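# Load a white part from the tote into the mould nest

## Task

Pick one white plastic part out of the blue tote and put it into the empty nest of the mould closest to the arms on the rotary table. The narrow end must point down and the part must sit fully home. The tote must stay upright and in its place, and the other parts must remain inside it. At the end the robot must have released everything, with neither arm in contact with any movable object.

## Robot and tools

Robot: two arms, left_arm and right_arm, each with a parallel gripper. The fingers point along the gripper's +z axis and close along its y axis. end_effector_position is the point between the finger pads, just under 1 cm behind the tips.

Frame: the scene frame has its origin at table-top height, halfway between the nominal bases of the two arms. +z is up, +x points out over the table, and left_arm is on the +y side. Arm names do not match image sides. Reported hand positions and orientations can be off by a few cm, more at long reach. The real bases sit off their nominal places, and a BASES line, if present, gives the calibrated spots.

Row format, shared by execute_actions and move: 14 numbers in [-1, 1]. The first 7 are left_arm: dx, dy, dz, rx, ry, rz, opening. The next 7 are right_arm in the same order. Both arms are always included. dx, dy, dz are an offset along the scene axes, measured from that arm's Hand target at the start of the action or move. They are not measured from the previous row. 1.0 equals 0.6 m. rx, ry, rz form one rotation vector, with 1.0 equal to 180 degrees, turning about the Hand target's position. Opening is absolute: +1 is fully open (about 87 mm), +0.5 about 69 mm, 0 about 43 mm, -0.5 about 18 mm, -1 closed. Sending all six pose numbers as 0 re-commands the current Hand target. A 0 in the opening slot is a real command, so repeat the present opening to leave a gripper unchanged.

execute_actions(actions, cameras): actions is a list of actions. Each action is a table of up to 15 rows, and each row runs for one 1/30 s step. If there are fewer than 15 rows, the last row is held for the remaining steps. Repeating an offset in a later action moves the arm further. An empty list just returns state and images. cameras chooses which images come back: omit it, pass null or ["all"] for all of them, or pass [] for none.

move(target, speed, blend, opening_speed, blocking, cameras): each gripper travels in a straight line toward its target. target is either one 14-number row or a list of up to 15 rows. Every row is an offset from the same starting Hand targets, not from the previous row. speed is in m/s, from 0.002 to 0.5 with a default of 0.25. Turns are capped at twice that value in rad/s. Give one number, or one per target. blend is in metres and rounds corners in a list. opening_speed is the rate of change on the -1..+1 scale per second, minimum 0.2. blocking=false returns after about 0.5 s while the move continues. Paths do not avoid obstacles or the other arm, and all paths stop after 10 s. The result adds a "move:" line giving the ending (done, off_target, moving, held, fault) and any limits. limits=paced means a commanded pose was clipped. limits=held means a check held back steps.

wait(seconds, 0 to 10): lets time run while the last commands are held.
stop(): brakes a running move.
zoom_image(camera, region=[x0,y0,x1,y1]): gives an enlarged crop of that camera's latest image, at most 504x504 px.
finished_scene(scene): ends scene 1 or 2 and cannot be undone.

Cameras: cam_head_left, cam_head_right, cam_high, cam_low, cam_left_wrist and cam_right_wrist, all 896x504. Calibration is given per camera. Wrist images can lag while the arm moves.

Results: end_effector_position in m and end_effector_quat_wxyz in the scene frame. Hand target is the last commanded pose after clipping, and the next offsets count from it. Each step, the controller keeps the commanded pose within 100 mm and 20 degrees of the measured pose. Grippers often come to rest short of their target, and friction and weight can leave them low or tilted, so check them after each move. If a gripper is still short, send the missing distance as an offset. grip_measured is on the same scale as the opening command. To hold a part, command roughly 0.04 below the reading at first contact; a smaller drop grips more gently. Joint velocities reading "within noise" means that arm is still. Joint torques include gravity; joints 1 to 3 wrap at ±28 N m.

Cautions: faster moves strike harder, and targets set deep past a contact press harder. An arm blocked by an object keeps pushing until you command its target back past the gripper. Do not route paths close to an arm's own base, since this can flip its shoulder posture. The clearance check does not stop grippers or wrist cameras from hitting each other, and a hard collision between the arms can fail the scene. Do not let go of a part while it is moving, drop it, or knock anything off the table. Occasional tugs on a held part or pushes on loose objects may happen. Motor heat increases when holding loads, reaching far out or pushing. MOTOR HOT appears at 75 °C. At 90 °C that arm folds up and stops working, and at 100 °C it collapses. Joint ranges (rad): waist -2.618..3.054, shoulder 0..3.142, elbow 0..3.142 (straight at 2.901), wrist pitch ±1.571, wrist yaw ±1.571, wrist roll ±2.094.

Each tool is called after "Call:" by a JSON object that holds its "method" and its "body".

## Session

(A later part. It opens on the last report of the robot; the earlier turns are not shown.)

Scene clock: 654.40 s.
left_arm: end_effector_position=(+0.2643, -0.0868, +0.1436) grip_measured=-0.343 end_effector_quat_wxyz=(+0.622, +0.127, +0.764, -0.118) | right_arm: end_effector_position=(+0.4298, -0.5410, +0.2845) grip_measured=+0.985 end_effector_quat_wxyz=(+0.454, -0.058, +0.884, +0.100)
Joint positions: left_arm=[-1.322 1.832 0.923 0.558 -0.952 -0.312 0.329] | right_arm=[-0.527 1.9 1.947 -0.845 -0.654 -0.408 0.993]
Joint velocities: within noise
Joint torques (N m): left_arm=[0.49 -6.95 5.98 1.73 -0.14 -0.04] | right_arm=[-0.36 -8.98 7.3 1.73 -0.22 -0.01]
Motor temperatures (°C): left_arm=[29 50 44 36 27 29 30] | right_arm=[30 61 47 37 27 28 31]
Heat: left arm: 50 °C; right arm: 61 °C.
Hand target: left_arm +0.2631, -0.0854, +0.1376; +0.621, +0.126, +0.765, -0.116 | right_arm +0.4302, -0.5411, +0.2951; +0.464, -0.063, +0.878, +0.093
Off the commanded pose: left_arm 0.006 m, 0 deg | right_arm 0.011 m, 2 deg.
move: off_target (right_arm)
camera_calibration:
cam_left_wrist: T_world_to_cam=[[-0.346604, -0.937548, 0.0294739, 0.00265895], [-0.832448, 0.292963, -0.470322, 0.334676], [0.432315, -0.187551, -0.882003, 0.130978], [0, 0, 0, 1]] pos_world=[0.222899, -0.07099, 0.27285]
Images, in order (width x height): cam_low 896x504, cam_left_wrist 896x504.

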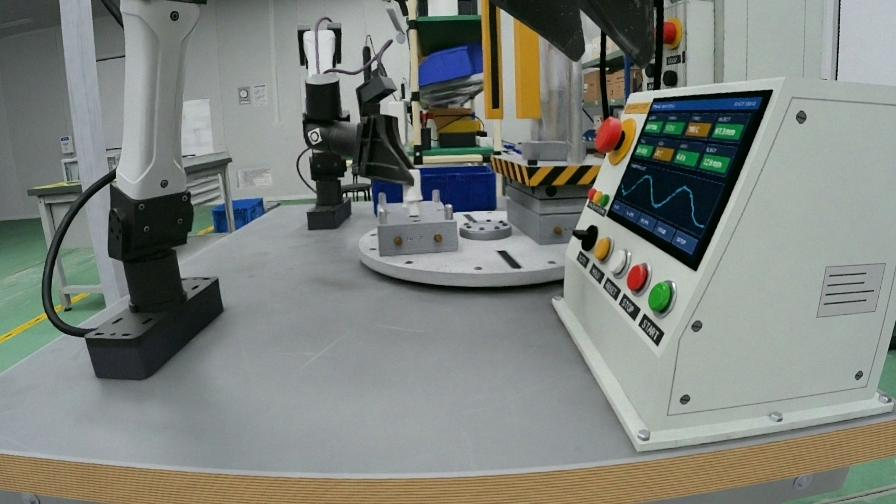

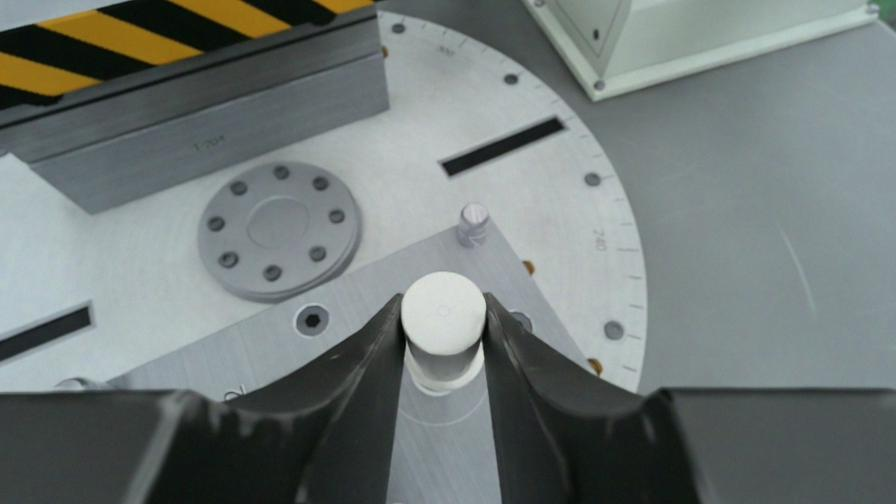

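Call:
{"method": "move", "body": {"target": [[0.003,0.003,0.02,0.0077,-0.0028,-0.0022,-0.45,0,0,0,0,0,0,1],[0.003,0.003,0.008,0.0077,-0.0028,-0.0022,-0.45,0,0,0,0,0,0,1]], "speed": 0.03, "cameras": ["cam_low","cam_left_wrist"]}}

Call:
{"method": "zoom_image", "body": {"camera": "cam_low", "region": [370, 150, 460, 240]}}

Call:
{"method": "zoom_image", "body": {"camera": "cam_left_wrist", "region": [346, 250, 546, 430]}}

Scene clock: 667.73 s.
left_arm: end_effector_position=(+0.2642, -0.0852, +0.1419) grip_measured=-0.343 end_effector_quat_wxyz=(+0.621, +0.136, +0.764, -0.109) | right_arm: end_effector_position=(+0.4298, -0.5410, +0.2845) grip_measured=+0.985 end_effector_quat_wxyz=(+0.454, -0.058, +0.884, +0.100)
Joint positions: left_arm=[-1.322 1.832 0.923 0.547 -0.952 -0.297 0.329] | right_arm=[-0.527 1.9 1.947 -0.845 -0.654 -0.408 0.993]
Joint velocities: within noise
Joint torques (N m): left_arm=[0.84 -8.01 6.37 1.7 -0.09 0.07] | right_arm=[-0.42 -9.03 7.32 1.75 -0.22 0.02]
Motor temperatures (°C): left_arm=[29 48 43 36 27 29 30] | right_arm=[30 61 47 37 27 28 31]
Heat: left arm: 48 °C; right arm: 61 °C.
Hand target: left_arm +0.2649, -0.0836, +0.1424; +0.623, +0.137, +0.763, -0.108 | right_arm +0.4302, -0.5411, +0.2951; +0.464, -0.063, +0.878, +0.093
Off the commanded pose: left_arm 0.002 m, 0 deg | right_arm 0.011 m, 2 deg.
move: off_target (right_arm)
camera_calibration:
cam_left_wrist: T_world_to_cam=[[-0.349468, -0.936929, 0.00604603, 0.00836732], [-0.830372, 0.306721, -0.465193, 0.333246], [0.433998, -0.16759, -0.885189, 0.131496], [0, 0, 0, 1]] pos_world=[0.222573, -0.0723365, 0.271371]
Images, in order (width x height): cam_low 896x504, cam_left_wrist 896x504.

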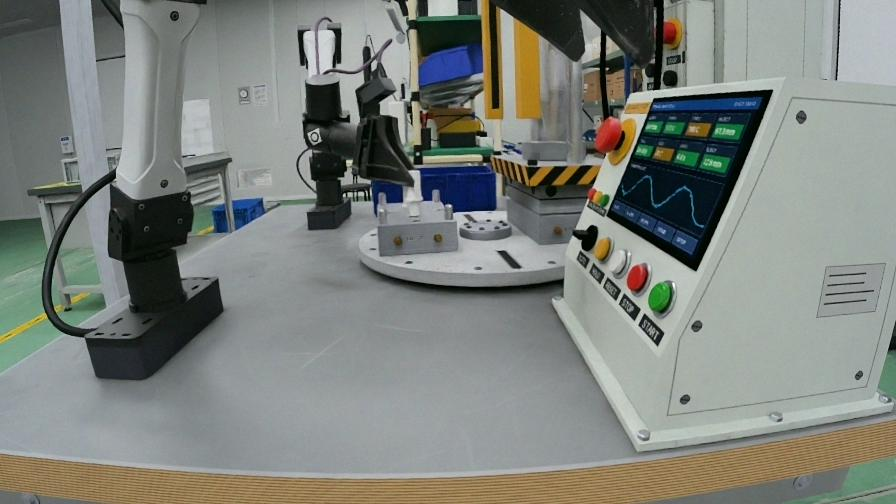

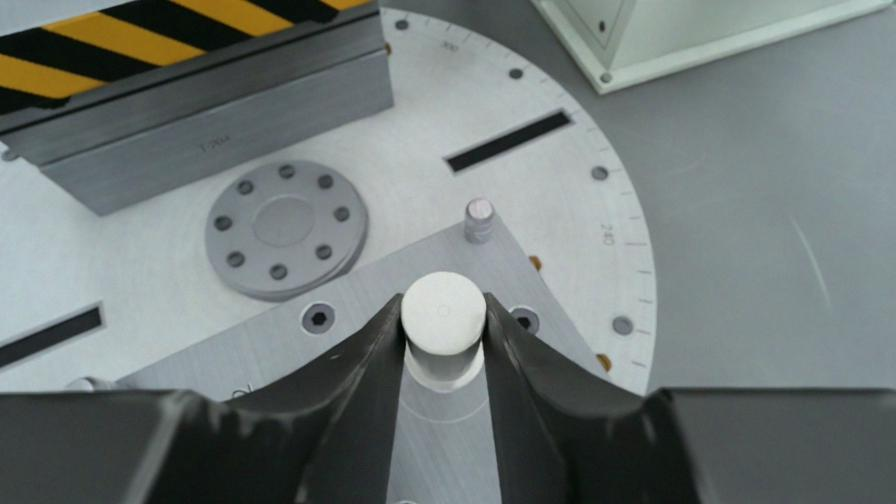

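Scaled by 5.600 from the camera's 896x504 image, which has a finer 1280x720 frame.

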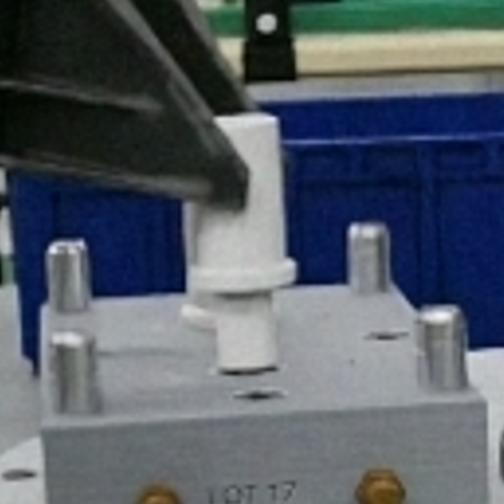

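Scaled by 2.520 from the camera's 896x504 image, which has a finer 1280x720 frame.

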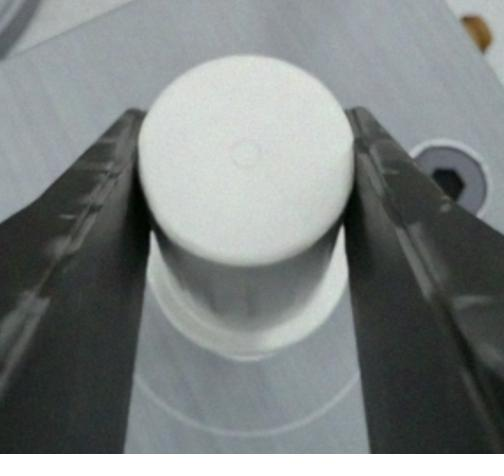

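Call:
{"method": "move", "body": {"target": [0.002,-0.0005,-0.02,0,0,0,-0.45,0,0,0,0,0,0,1], "speed": 0.02, "cameras": ["cam_low","cam_left_wrist"]}}

Call:
{"method": "zoom_image", "body": {"camera": "cam_low", "region": [370, 150, 460, 240]}}

Call:
{"method": "zoom_image", "body": {"camera": "cam_left_wrist", "region": [346, 250, 546, 430]}}

Scene clock: 676.60 s.
left_arm: end_effector_position=(+0.2645, -0.0864, +0.1412) grip_measured=-0.343 end_effector_quat_wxyz=(+0.625, +0.129, +0.761, -0.118) | right_arm: end_effector_position=(+0.4298, -0.5410, +0.2845) grip_measured=+0.985 end_effector_quat_wxyz=(+0.454, -0.058, +0.884, +0.100)
Joint positions: left_arm=[-1.322 1.84 0.91 0.594 -0.952 -0.295 0.329] | right_arm=[-0.527 1.9 1.947 -0.845 -0.654 -0.408 0.993]
Joint velocities: within noise
Joint torques (N m): left_arm=[1.1 -6.13 5.96 1.76 -0.04 0.11] | right_arm=[-0.28 -9.01 7.3 1.74 -0.23 0.02]
Motor temperatures (°C): left_arm=[29 48 43 37 27 29 30] | right_arm=[30 61 47 37 27 28 31]
Heat: left arm: 48 °C; right arm: 61 °C.
Hand target: left_arm +0.2661, -0.0840, +0.1304; +0.623, +0.137, +0.763, -0.108 | right_arm +0.4302, -0.5411, +0.2951; +0.464, -0.063, +0.878, +0.093
Off the commanded pose: left_arm 0.011 m, 1 deg | right_arm 0.011 m, 2 deg.
move: off_target (left_arm, right_arm)
camera_calibration:
cam_left_wrist: T_world_to_cam=[[-0.349854, -0.936451, 0.0257284, 0.00469524], [-0.827211, 0.29592, -0.477653, 0.333584], [0.439685, -0.188392, -0.878172, 0.126264], [0, 0, 0, 1]] pos_world=[0.222071, -0.0705301, 0.270098]
Images, in order (width x height): cam_low 896x504, cam_left_wrist 896x504.

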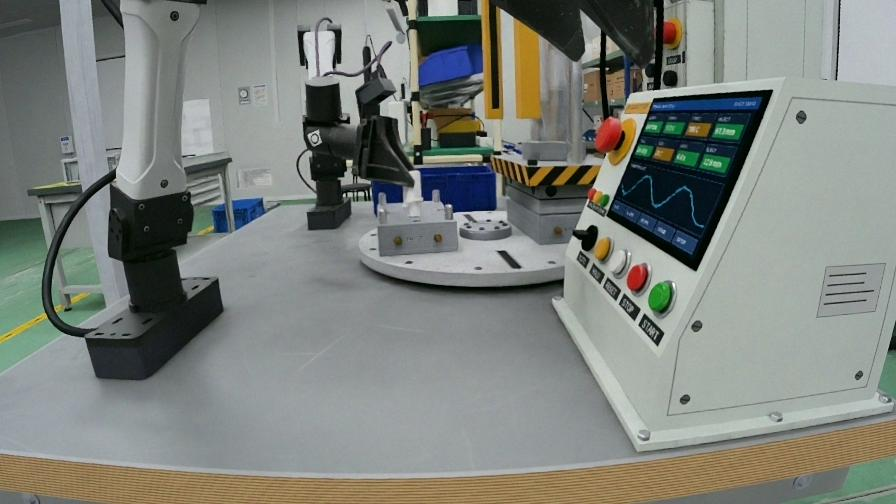

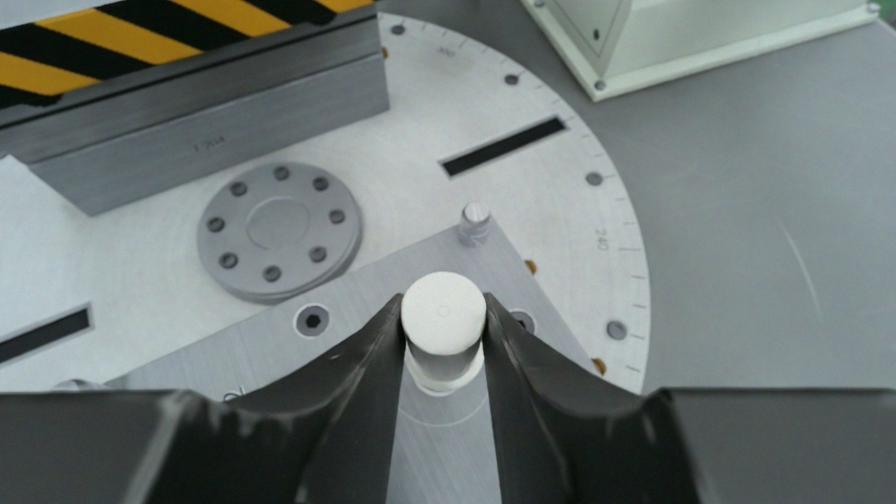

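Scaled by 5.600 from the camera's 896x504 image, which has a finer 1280x720 frame.

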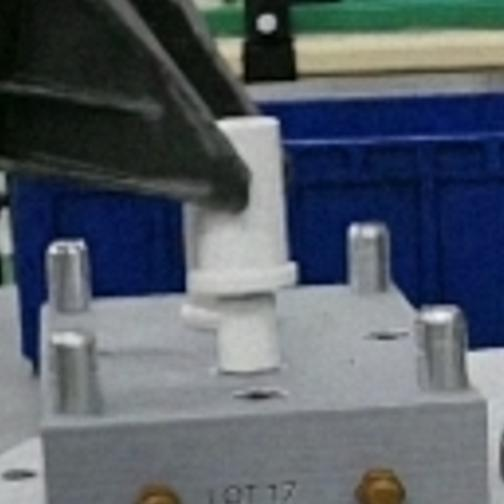

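Scaled by 2.520 from the camera's 896x504 image, which has a finer 1280x720 frame.

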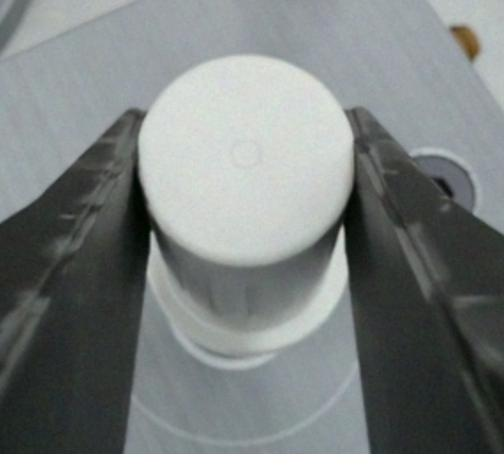

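Call:
{"method": "move", "body": {"target": [0.0,0.001,-0.006,0.009,0,0,-0.45,0,0,0,0,0,0,1], "speed": 0.02, "cameras": ["cam_low","cam_left_wrist"]}}

Call:
{"method": "zoom_image", "body": {"camera": "cam_low", "region": [370, 150, 460, 240]}}

Call:
{"method": "zoom_image", "body": {"camera": "cam_left_wrist", "region": [346, 250, 546, 430]}}

Scene clock: 696.83 s.
left_arm: end_effector_position=(+0.2647, -0.0861, +0.1403) grip_measured=-0.343 end_effector_quat_wxyz=(+0.625, +0.133, +0.760, -0.114) | right_arm: end_effector_position=(+0.4298, -0.5410, +0.2845) grip_measured=+0.985 end_effector_quat_wxyz=(+0.454, -0.058, +0.884, +0.100)
Joint positions: left_arm=[-1.322 1.843 0.91 0.596 -0.953 -0.286 0.329] | right_arm=[-0.527 1.9 1.947 -0.845 -0.654 -0.408 0.993]
Joint velocities: within noise
Joint torques (N m): left_arm=[1.01 -5.75 6.65 1.53 -0.08 0.12] | right_arm=[-0.35 -8.96 7.38 1.76 -0.22 -0.01]
Motor temperatures (°C): left_arm=[29 44 43 38 27 29 30] | right_arm=[30 62 47 37 27 28 31]
Heat: left arm: 44 °C; right arm: 62 °C.
Hand target: left_arm +0.2661, -0.0834, +0.1268; +0.621, +0.146, +0.764, -0.098 | right_arm +0.4302, -0.5411, +0.2951; +0.464, -0.063, +0.878, +0.093
Off the commanded pose: left_arm 0.014 m, 3 deg | right_arm 0.011 m, 2 deg.
move: off_target (left_arm, right_arm)
camera_calibration:
cam_left_wrist: T_world_to_cam=[[-0.351219, -0.936161, 0.0157261, 0.00684028], [-0.825376, 0.301639, -0.477251, 0.33319], [0.44204, -0.1806, -0.878627, 0.125571], [0, 0, 0, 1]] pos_world=[0.221902, -0.0714215, 0.269237]
Images, in order (width x height): cam_low 896x504, cam_left_wrist 896x504.

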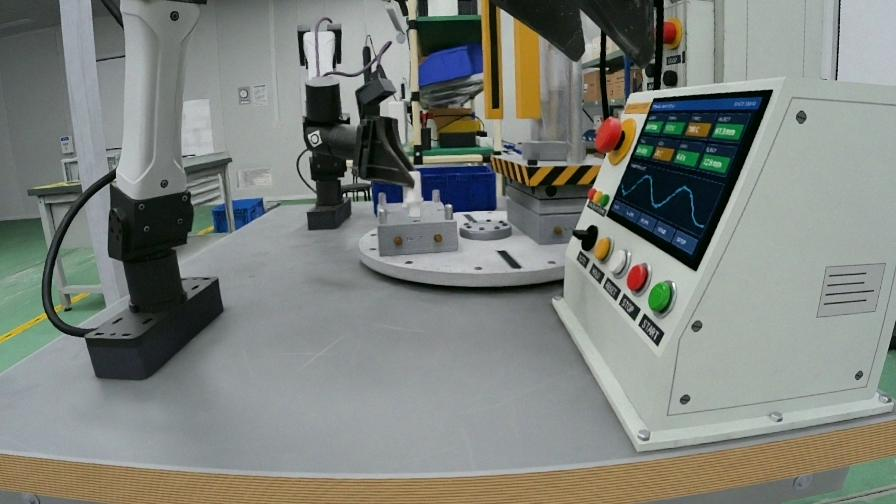

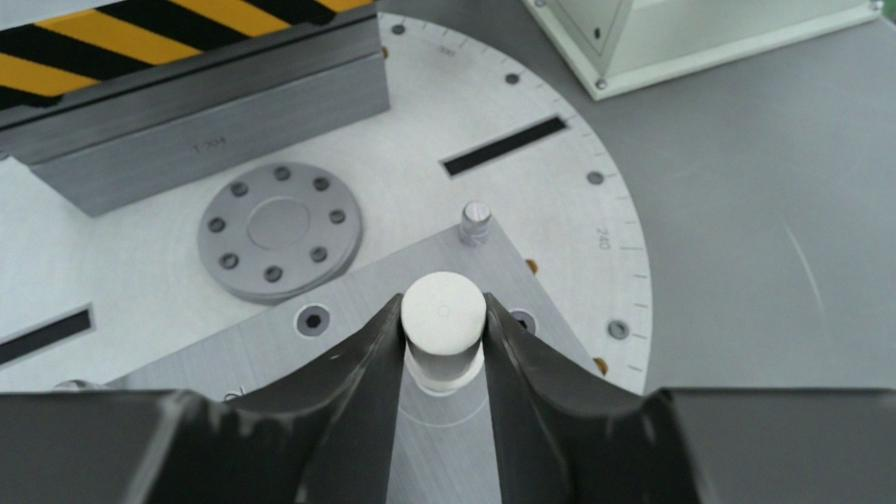

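Scaled by 5.600 from the camera's 896x504 image, which has a finer 1280x720 frame.

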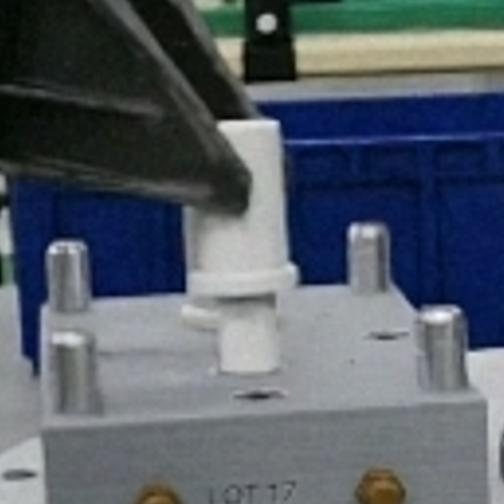

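Scaled by 2.520 from the camera's 896x504 image, which has a finer 1280x720 frame.

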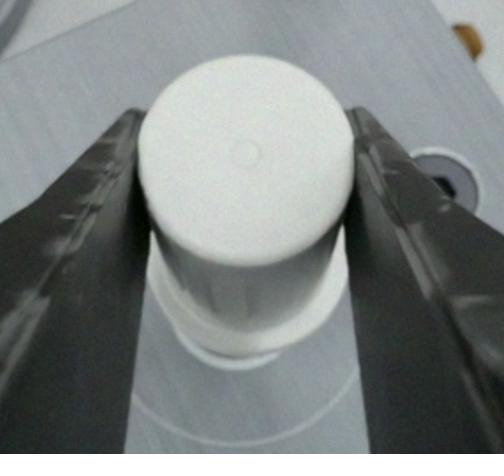

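Call:
{"method": "move", "body": {"target": [0.0,0.006,0.0,0,0.004,0,-0.45,0,0,0,0,0,0,1], "speed": 0.02, "cameras": ["cam_low","cam_left_wrist"]}}

Call:
{"method": "zoom_image", "body": {"camera": "cam_low", "region": [370, 150, 460, 240]}}

Call:
{"method": "zoom_image", "body": {"camera": "cam_left_wrist", "region": [346, 250, 546, 430]}}

Scene clock: 704.20 s.
left_arm: end_effector_position=(+0.2647, -0.0861, +0.1403) grip_measured=-0.343 end_effector_quat_wxyz=(+0.625, +0.133, +0.760, -0.114) | right_arm: end_effector_position=(+0.4298, -0.5410, +0.2845) grip_measured=+0.985 end_effector_quat_wxyz=(+0.454, -0.058, +0.884, +0.100)
Joint positions: left_arm=[-1.322 1.843 0.91 0.595 -0.953 -0.286 0.329] | right_arm=[-0.527 1.9 1.947 -0.845 -0.654 -0.408 0.993]
Joint velocities: within noise
Joint torques (N m): left_arm=[1.4 -6.99 5.83 1.29 0.02 -0.04] | right_arm=[-0.39 -8.99 7.34 1.74 -0.23 -0.02]
Motor temperatures (°C): left_arm=[29 44 44 38 27 29 30] | right_arm=[30 62 48 37 27 28 31]
Heat: left arm: 44 °C; right arm: 62 °C.
Hand target: left_arm +0.2661, -0.0797, +0.1268; +0.616, +0.145, +0.768, -0.098 | right_arm +0.4302, -0.5411, +0.2951; +0.464, -0.063, +0.878, +0.093
Off the commanded pose: left_arm 0.015 m, 3 deg | right_arm 0.011 m, 2 deg.
move: off_target (left_arm, right_arm)
camera_calibration:
cam_left_wrist: T_world_to_cam=[[-0.351218, -0.936167, 0.0154104, 0.00691594], [-0.825419, 0.301816, -0.477065, 0.333142], [0.441961, -0.180274, -0.878733, 0.125591], [0, 0, 0, 1]] pos_world=[0.221905, -0.0714326, 0.269185]
Images, in order (width x height): cam_low 896x504, cam_left_wrist 896x504.

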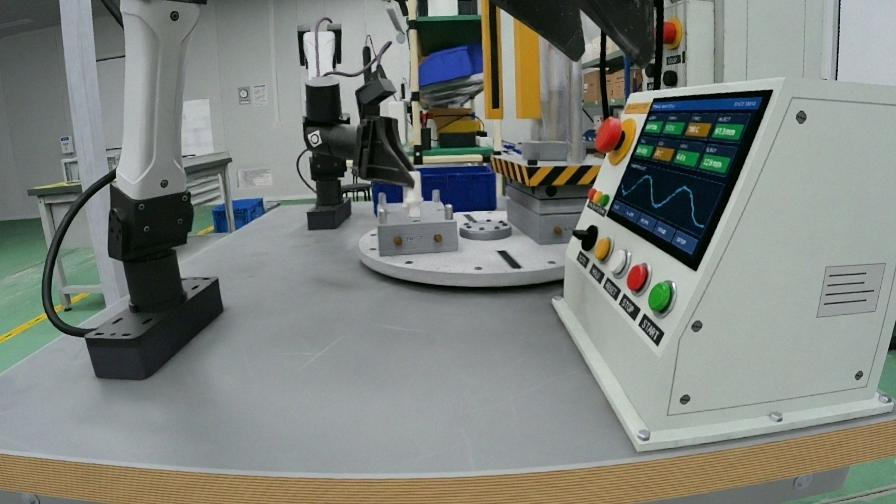

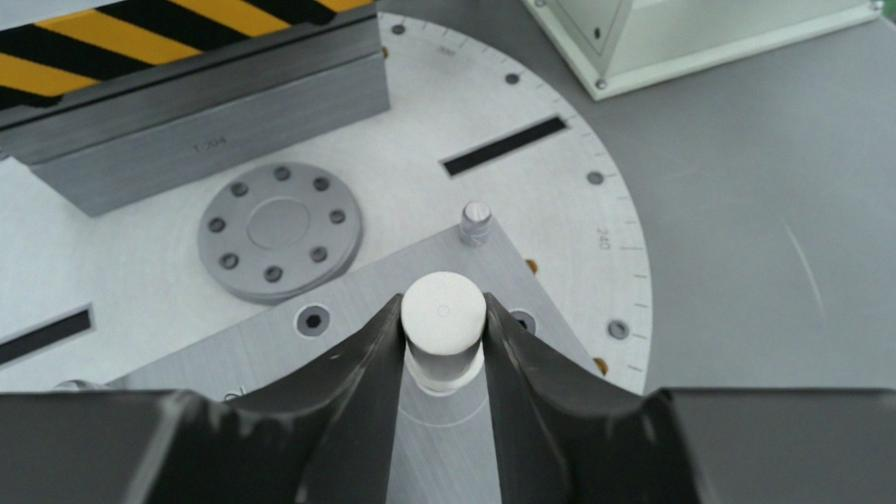

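Scaled by 5.600 from the camera's 896x504 image, which has a finer 1280x720 frame.

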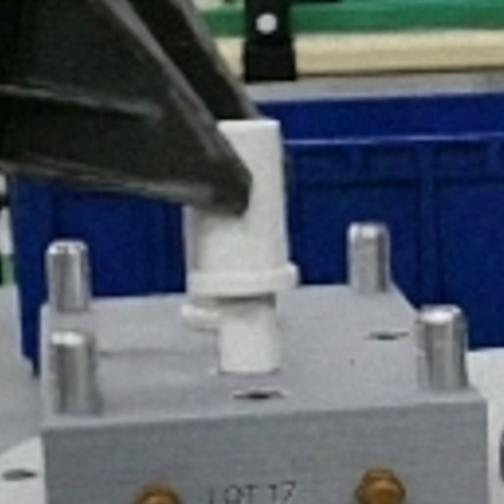

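Scaled by 2.520 from the camera's 896x504 image, which has a finer 1280x720 frame.

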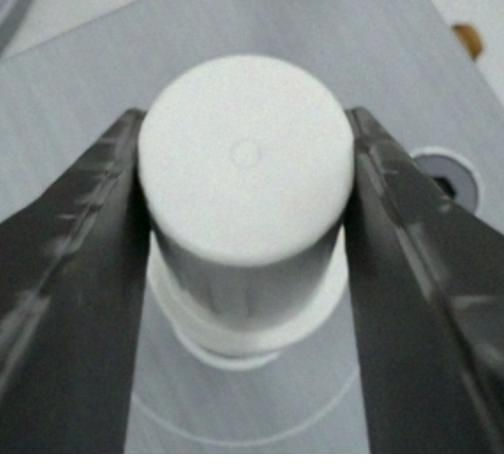

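Call:
{"method": "move", "body": {"target": [-0.003,0.007,0.0,0,0,0,-0.45,0,0,0,0,0,0,1], "speed": 0.02, "cameras": ["cam_low","cam_left_wrist"]}}

Call:
{"method": "zoom_image", "body": {"camera": "cam_low", "region": [370, 150, 460, 240]}}

Call:
{"method": "zoom_image", "body": {"camera": "cam_left_wrist", "region": [346, 250, 546, 430]}}

Scene clock: 710.47 s.
left_arm: end_effector_position=(+0.2646, -0.0855, +0.1397) grip_measured=-0.343 end_effector_quat_wxyz=(+0.626, +0.131, +0.760, -0.116) | right_arm: end_effector_position=(+0.4298, -0.5410, +0.2845) grip_measured=+0.985 end_effector_quat_wxyz=(+0.454, -0.058, +0.884, +0.100)
Joint positions: left_arm=[-1.322 1.843 0.903 0.607 -0.953 -0.287 0.329] | right_arm=[-0.527 1.9 1.947 -0.845 -0.654 -0.408 0.993]
Joint velocities: within noise
Joint torques (N m): left_arm=[1.29 -7.94 4.7 1.22 0 -0.04] | right_arm=[-0.27 -8.95 7.31 1.74 -0.21 -0.01]
Motor temperatures (°C): left_arm=[29 44 43 38 27 29 30] | right_arm=[30 62 48 37 27 28 31]
Heat: left arm: 44 °C; right arm: 62 °C.
Hand target: left_arm +0.2643, -0.0755, +0.1268; +0.616, +0.145, +0.768, -0.099 | right_arm +0.4302, -0.5411, +0.2951; +0.464, -0.063, +0.878, +0.093
Off the commanded pose: left_arm 0.016 m, 3 deg | right_arm 0.011 m, 2 deg.
move: off_target (left_arm, right_arm)
camera_calibration:
cam_left_wrist: T_world_to_cam=[[-0.351168, -0.936101, 0.0198893, 0.00678884], [-0.824946, 0.299283, -0.479472, 0.332584], [0.442882, -0.184783, -0.877332, 0.124476], [0, 0, 0, 1]] pos_world=[0.221619, -0.0701803, 0.268537]
Images, in order (width x height): cam_low 896x504, cam_left_wrist 896x504.

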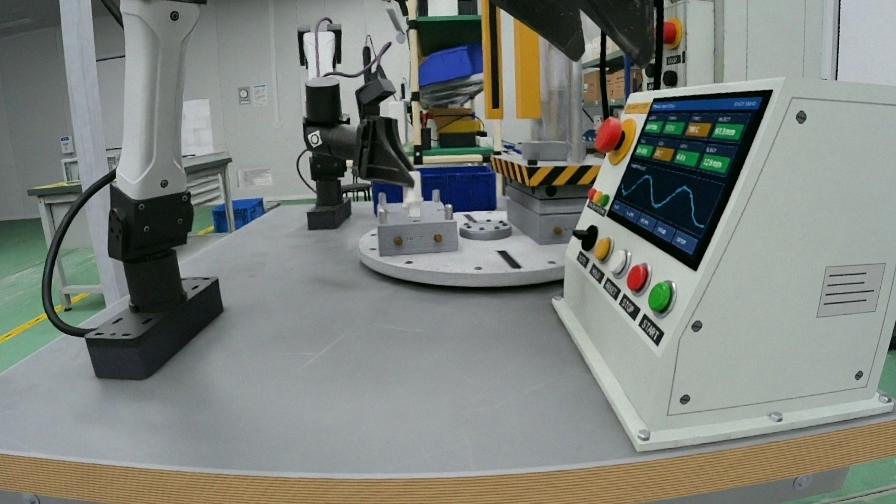

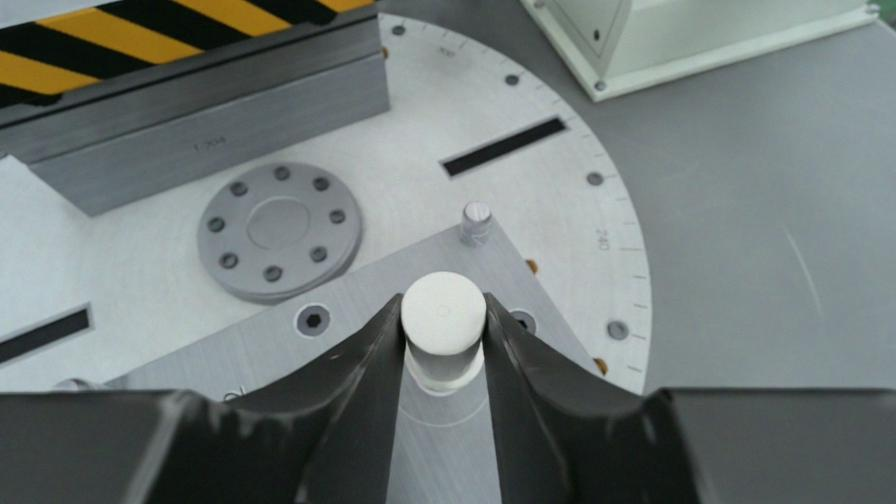

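Scaled by 5.600 from the camera's 896x504 image, which has a finer 1280x720 frame.

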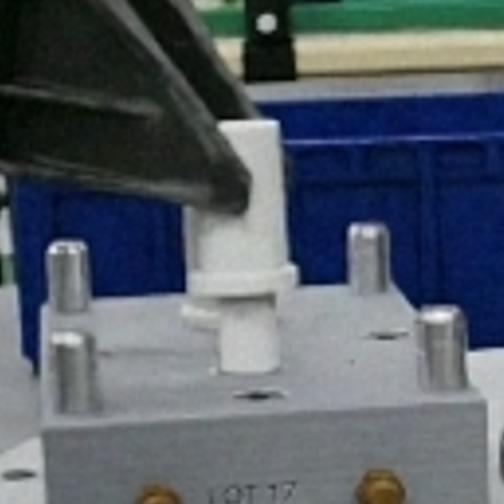

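Scaled by 2.520 from the camera's 896x504 image, which has a finer 1280x720 frame.

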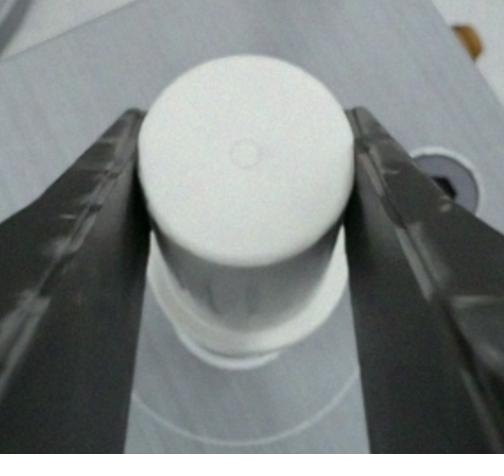

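Call:
{"method": "move", "body": {"target": [[0.003,-0.014,0.06,-0.0085,-0.0041,0.0004,-0.45,0,0,0,0,0,0,1],[0.003,-0.014,0.0,-0.0085,-0.0041,0.0004,-0.45,0,0,0,0,0,0,1]], "speed": 0.05, "cameras": ["cam_low","cam_left_wrist"]}}

Call:
{"method": "zoom_image", "body": {"camera": "cam_low", "region": [370, 150, 460, 240]}}

Call:
{"method": "zoom_image", "body": {"camera": "cam_left_wrist", "region": [346, 250, 546, 430]}}

Scene clock: 728.93 s.
left_arm: end_effector_position=(+0.2645, -0.0883, +0.1405) grip_measured=-0.343 end_effector_quat_wxyz=(+0.626, +0.131, +0.759, -0.121) | right_arm: end_effector_position=(+0.4298, -0.5410, +0.2845) grip_measured=+0.985 end_effector_quat_wxyz=(+0.454, -0.058, +0.884, +0.100)
Joint positions: left_arm=[-1.322 1.847 0.908 0.613 -0.947 -0.288 0.329] | right_arm=[-0.527 1.9 1.947 -0.845 -0.654 -0.408 0.993]
Joint velocities: within noise
Joint torques (N m): left_arm=[1.06 -5.93 5.7 1.68 -0.11 0.03] | right_arm=[-0.27 -8.95 7.3 1.75 -0.23 0.01]
Motor temperatures (°C): left_arm=[29 45 43 36 27 29 30] | right_arm=[30 62 48 37 27 28 31]
Heat: left arm: 45 °C; right arm: 62 °C.
Hand target: left_arm +0.2661, -0.0839, +0.1268; +0.623, +0.137, +0.763, -0.107 | right_arm +0.4302, -0.5411, +0.2951; +0.464, -0.063, +0.878, +0.093
Off the commanded pose: left_arm 0.014 m, 2 deg | right_arm 0.011 m, 2 deg.
move: off_target (left_arm, right_arm)
camera_calibration:
cam_left_wrist: T_world_to_cam=[[-0.356353, -0.933928, 0.0281101, 0.00453072], [-0.823574, 0.299753, -0.481532, 0.333717], [0.441291, -0.194746, -0.875977, 0.123997], [0, 0, 0, 1]] pos_world=[0.221737, -0.0716534, 0.269186]
Images, in order (width x height): cam_low 896x504, cam_left_wrist 896x504.

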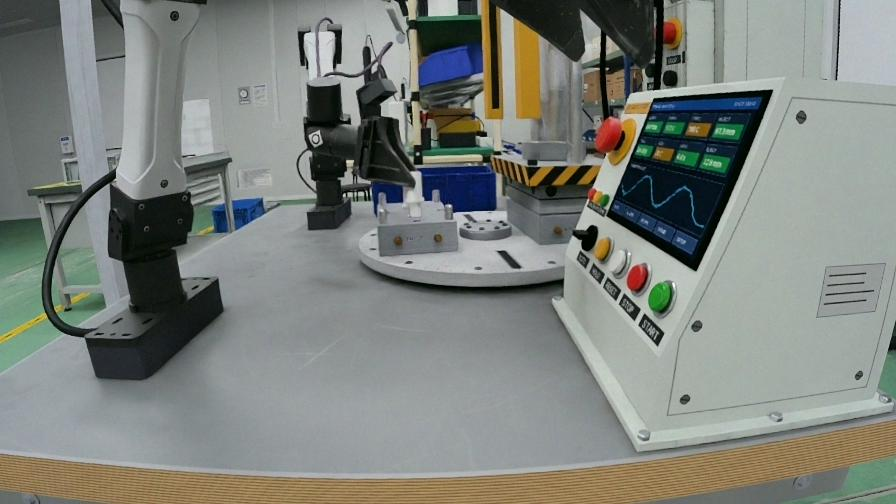

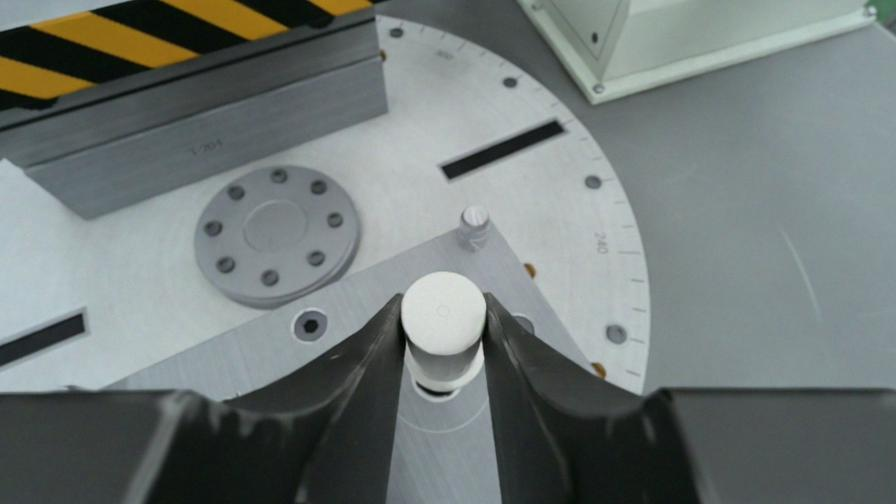

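Scaled by 5.600 from the camera's 896x504 image, which has a finer 1280x720 frame.

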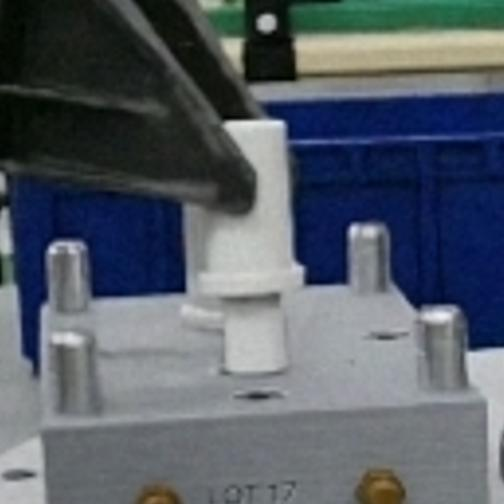

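Scaled by 2.520 from the camera's 896x504 image, which has a finer 1280x720 frame.

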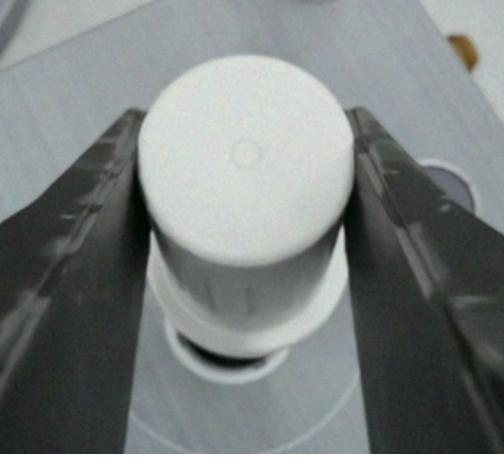

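Call:
{"method": "move", "body": {"target": [[-0.001,0.003,0.055,0,0,0,-0.45,0,0,0,0,0,0,1],[-0.001,0.003,0.03,0,0,0,-0.45,0,0,0,0,0,0,1]], "speed": 0.05, "cameras": ["cam_low","cam_left_wrist"]}}

Call:
{"method": "zoom_image", "body": {"camera": "cam_low", "region": [370, 150, 460, 240]}}

Call:
{"method": "zoom_image", "body": {"camera": "cam_left_wrist", "region": [346, 250, 546, 430]}}

Scene clock: 740.60 s.
left_arm: end_effector_position=(+0.2630, -0.0817, +0.1415) grip_measured=-0.343 end_effector_quat_wxyz=(+0.619, +0.144, +0.765, -0.105) | right_arm: end_effector_position=(+0.4298, -0.5410, +0.2845) grip_measured=+0.985 end_effector_quat_wxyz=(+0.454, -0.058, +0.884, +0.100)
Joint positions: left_arm=[-1.322 1.819 0.913 0.535 -0.947 -0.288 0.329] | right_arm=[-0.527 1.9 1.947 -0.845 -0.654 -0.408 0.993]
Joint velocities: within noise
Joint torques (N m): left_arm=[1.01 -7.62 7.36 1.69 -0.13 0.02] | right_arm=[-0.36 -9.05 7.32 1.77 -0.23 -0.01]
Motor temperatures (°C): left_arm=[29 44 43 37 27 29 30] | right_arm=[30 62 48 37 27 28 31]
Heat: left arm: 44 °C; right arm: 62 °C.
Hand target: left_arm +0.2655, -0.0822, +0.1449; +0.623, +0.137, +0.763, -0.108 | right_arm +0.4302, -0.5411, +0.2951; +0.464, -0.063, +0.878, +0.093
Off the commanded pose: left_arm 0.004 m, 1 deg | right_arm 0.011 m, 2 deg.
move: off_target (right_arm)
camera_calibration:
cam_left_wrist: T_world_to_cam=[[-0.355922, -0.934462, -0.0100328, 0.0153648], [-0.828717, 0.320571, -0.458762, 0.330748], [0.431912, -0.154969, -0.888503, 0.134291], [0, 0, 0, 1]] pos_world=[0.221563, -0.0708594, 0.271206]
Images, in order (width x height): cam_low 896x504, cam_left_wrist 896x504.

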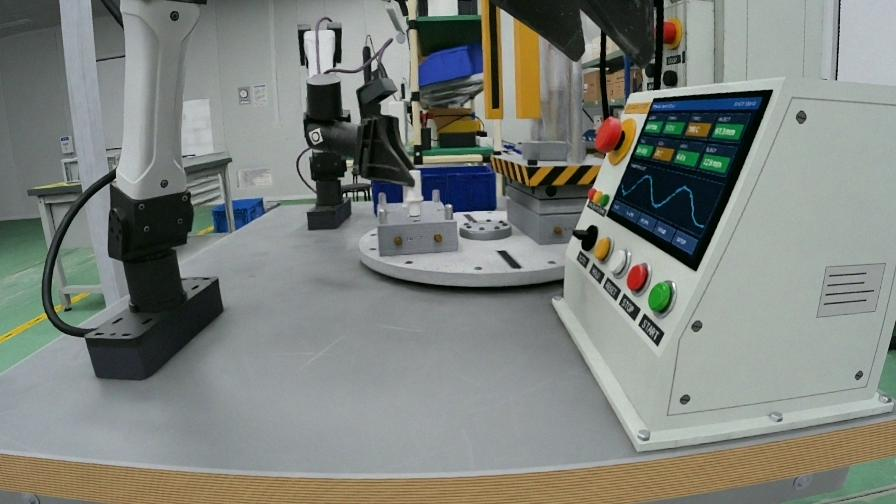

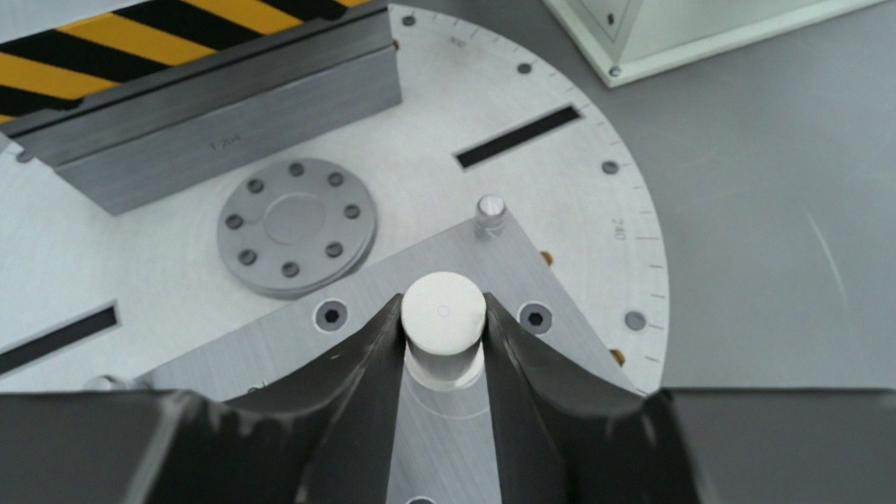

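Scaled by 5.600 from the camera's 896x504 image, which has a finer 1280x720 frame.

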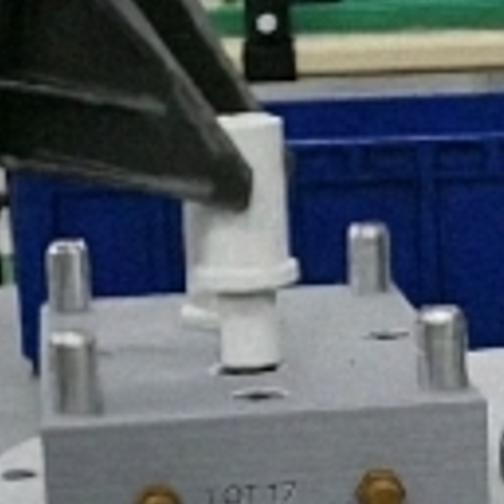

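Scaled by 2.520 from the camera's 896x504 image, which has a finer 1280x720 frame.

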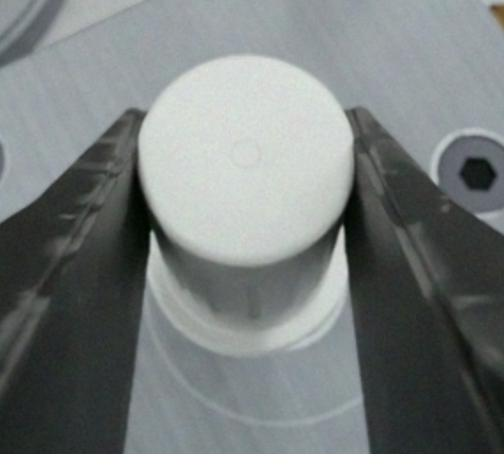

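Call:
{"method": "move", "body": {"target": [[0.0025,-0.005,0.025,0,0,0,-0.45,0,0,0,0,0,0,1],[0.0025,-0.005,0.004,0,0,0,-0.45,0,0,0,0,0,0,1]], "speed": 0.05, "cameras": ["cam_low","cam_left_wrist"]}}

Call:
{"method": "zoom_image", "body": {"camera": "cam_low", "region": [370, 150, 460, 240]}}

Call:
{"method": "zoom_image", "body": {"camera": "cam_left_wrist", "region": [346, 250, 546, 430]}}

Scene clock: 756.47 s.
left_arm: end_effector_position=(+0.2634, -0.0834, +0.1438) grip_measured=-0.343 end_effector_quat_wxyz=(+0.619, +0.144, +0.765, -0.105) | right_arm: end_effector_position=(+0.4298, -0.5410, +0.2845) grip_measured=+0.985 end_effector_quat_wxyz=(+0.454, -0.058, +0.884, +0.100)
Joint positions: left_arm=[-1.322 1.819 0.924 0.522 -0.947 -0.288 0.329] | right_arm=[-0.527 1.9 1.947 -0.845 -0.654 -0.408 0.993]
Joint velocities: within noise
Joint torques (N m): left_arm=[1.2 -7.3 7.98 1.74 -0.12 0.05] | right_arm=[-0.25 -8.95 7.28 1.75 -0.22 -0.02]
Motor temperatures (°C): left_arm=[29 43 42 37 27 29 30] | right_arm=[30 62 48 37 27 28 31]
Heat: left arm: 43 °C; right arm: 62 °C.
Hand target: left_arm +0.2670, -0.0852, +0.1473; +0.623, +0.137, +0.763, -0.108 | right_arm +0.4302, -0.5411, +0.2951; +0.464, -0.063, +0.878, +0.093
Off the commanded pose: left_arm 0.005 m, 1 deg | right_arm 0.011 m, 2 deg.
move: off_target (right_arm)
camera_calibration:
cam_left_wrist: T_world_to_cam=[[-0.355923, -0.934458, -0.0103475, 0.0139581], [-0.828758, 0.320741, -0.458569, 0.332704], [0.431832, -0.154639, -0.888599, 0.135942], [0, 0, 0, 1]] pos_world=[0.221995, -0.0726463, 0.27351]
Images, in order (width x height): cam_low 896x504, cam_left_wrist 896x504.

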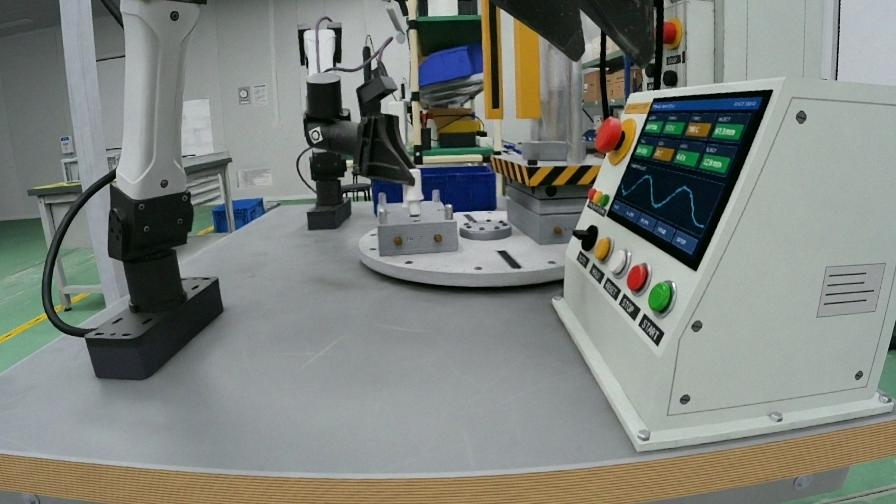

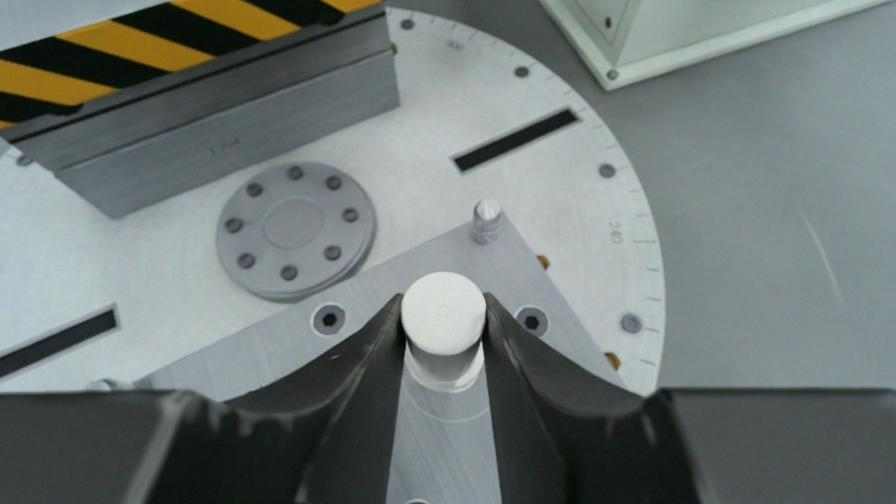

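Scaled by 5.600 from the camera's 896x504 image, which has a finer 1280x720 frame.

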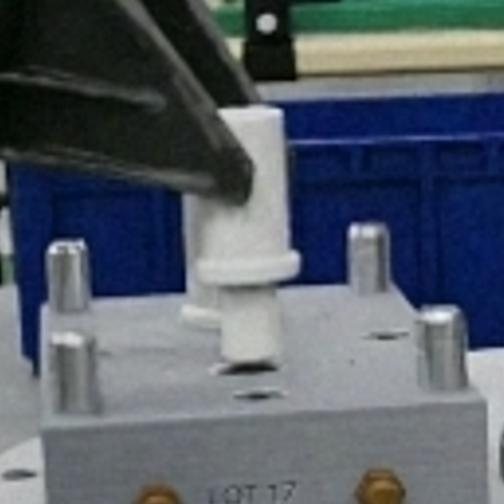

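Scaled by 2.520 from the camera's 896x504 image, which has a finer 1280x720 frame.

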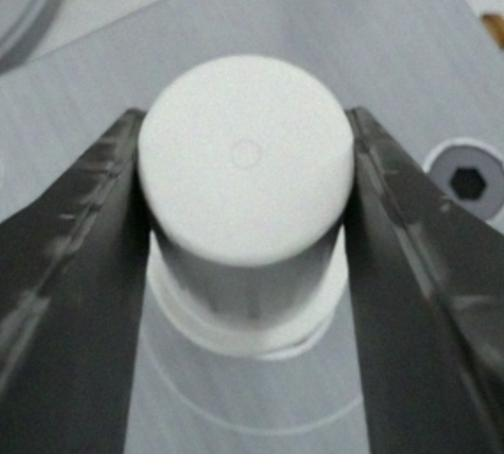

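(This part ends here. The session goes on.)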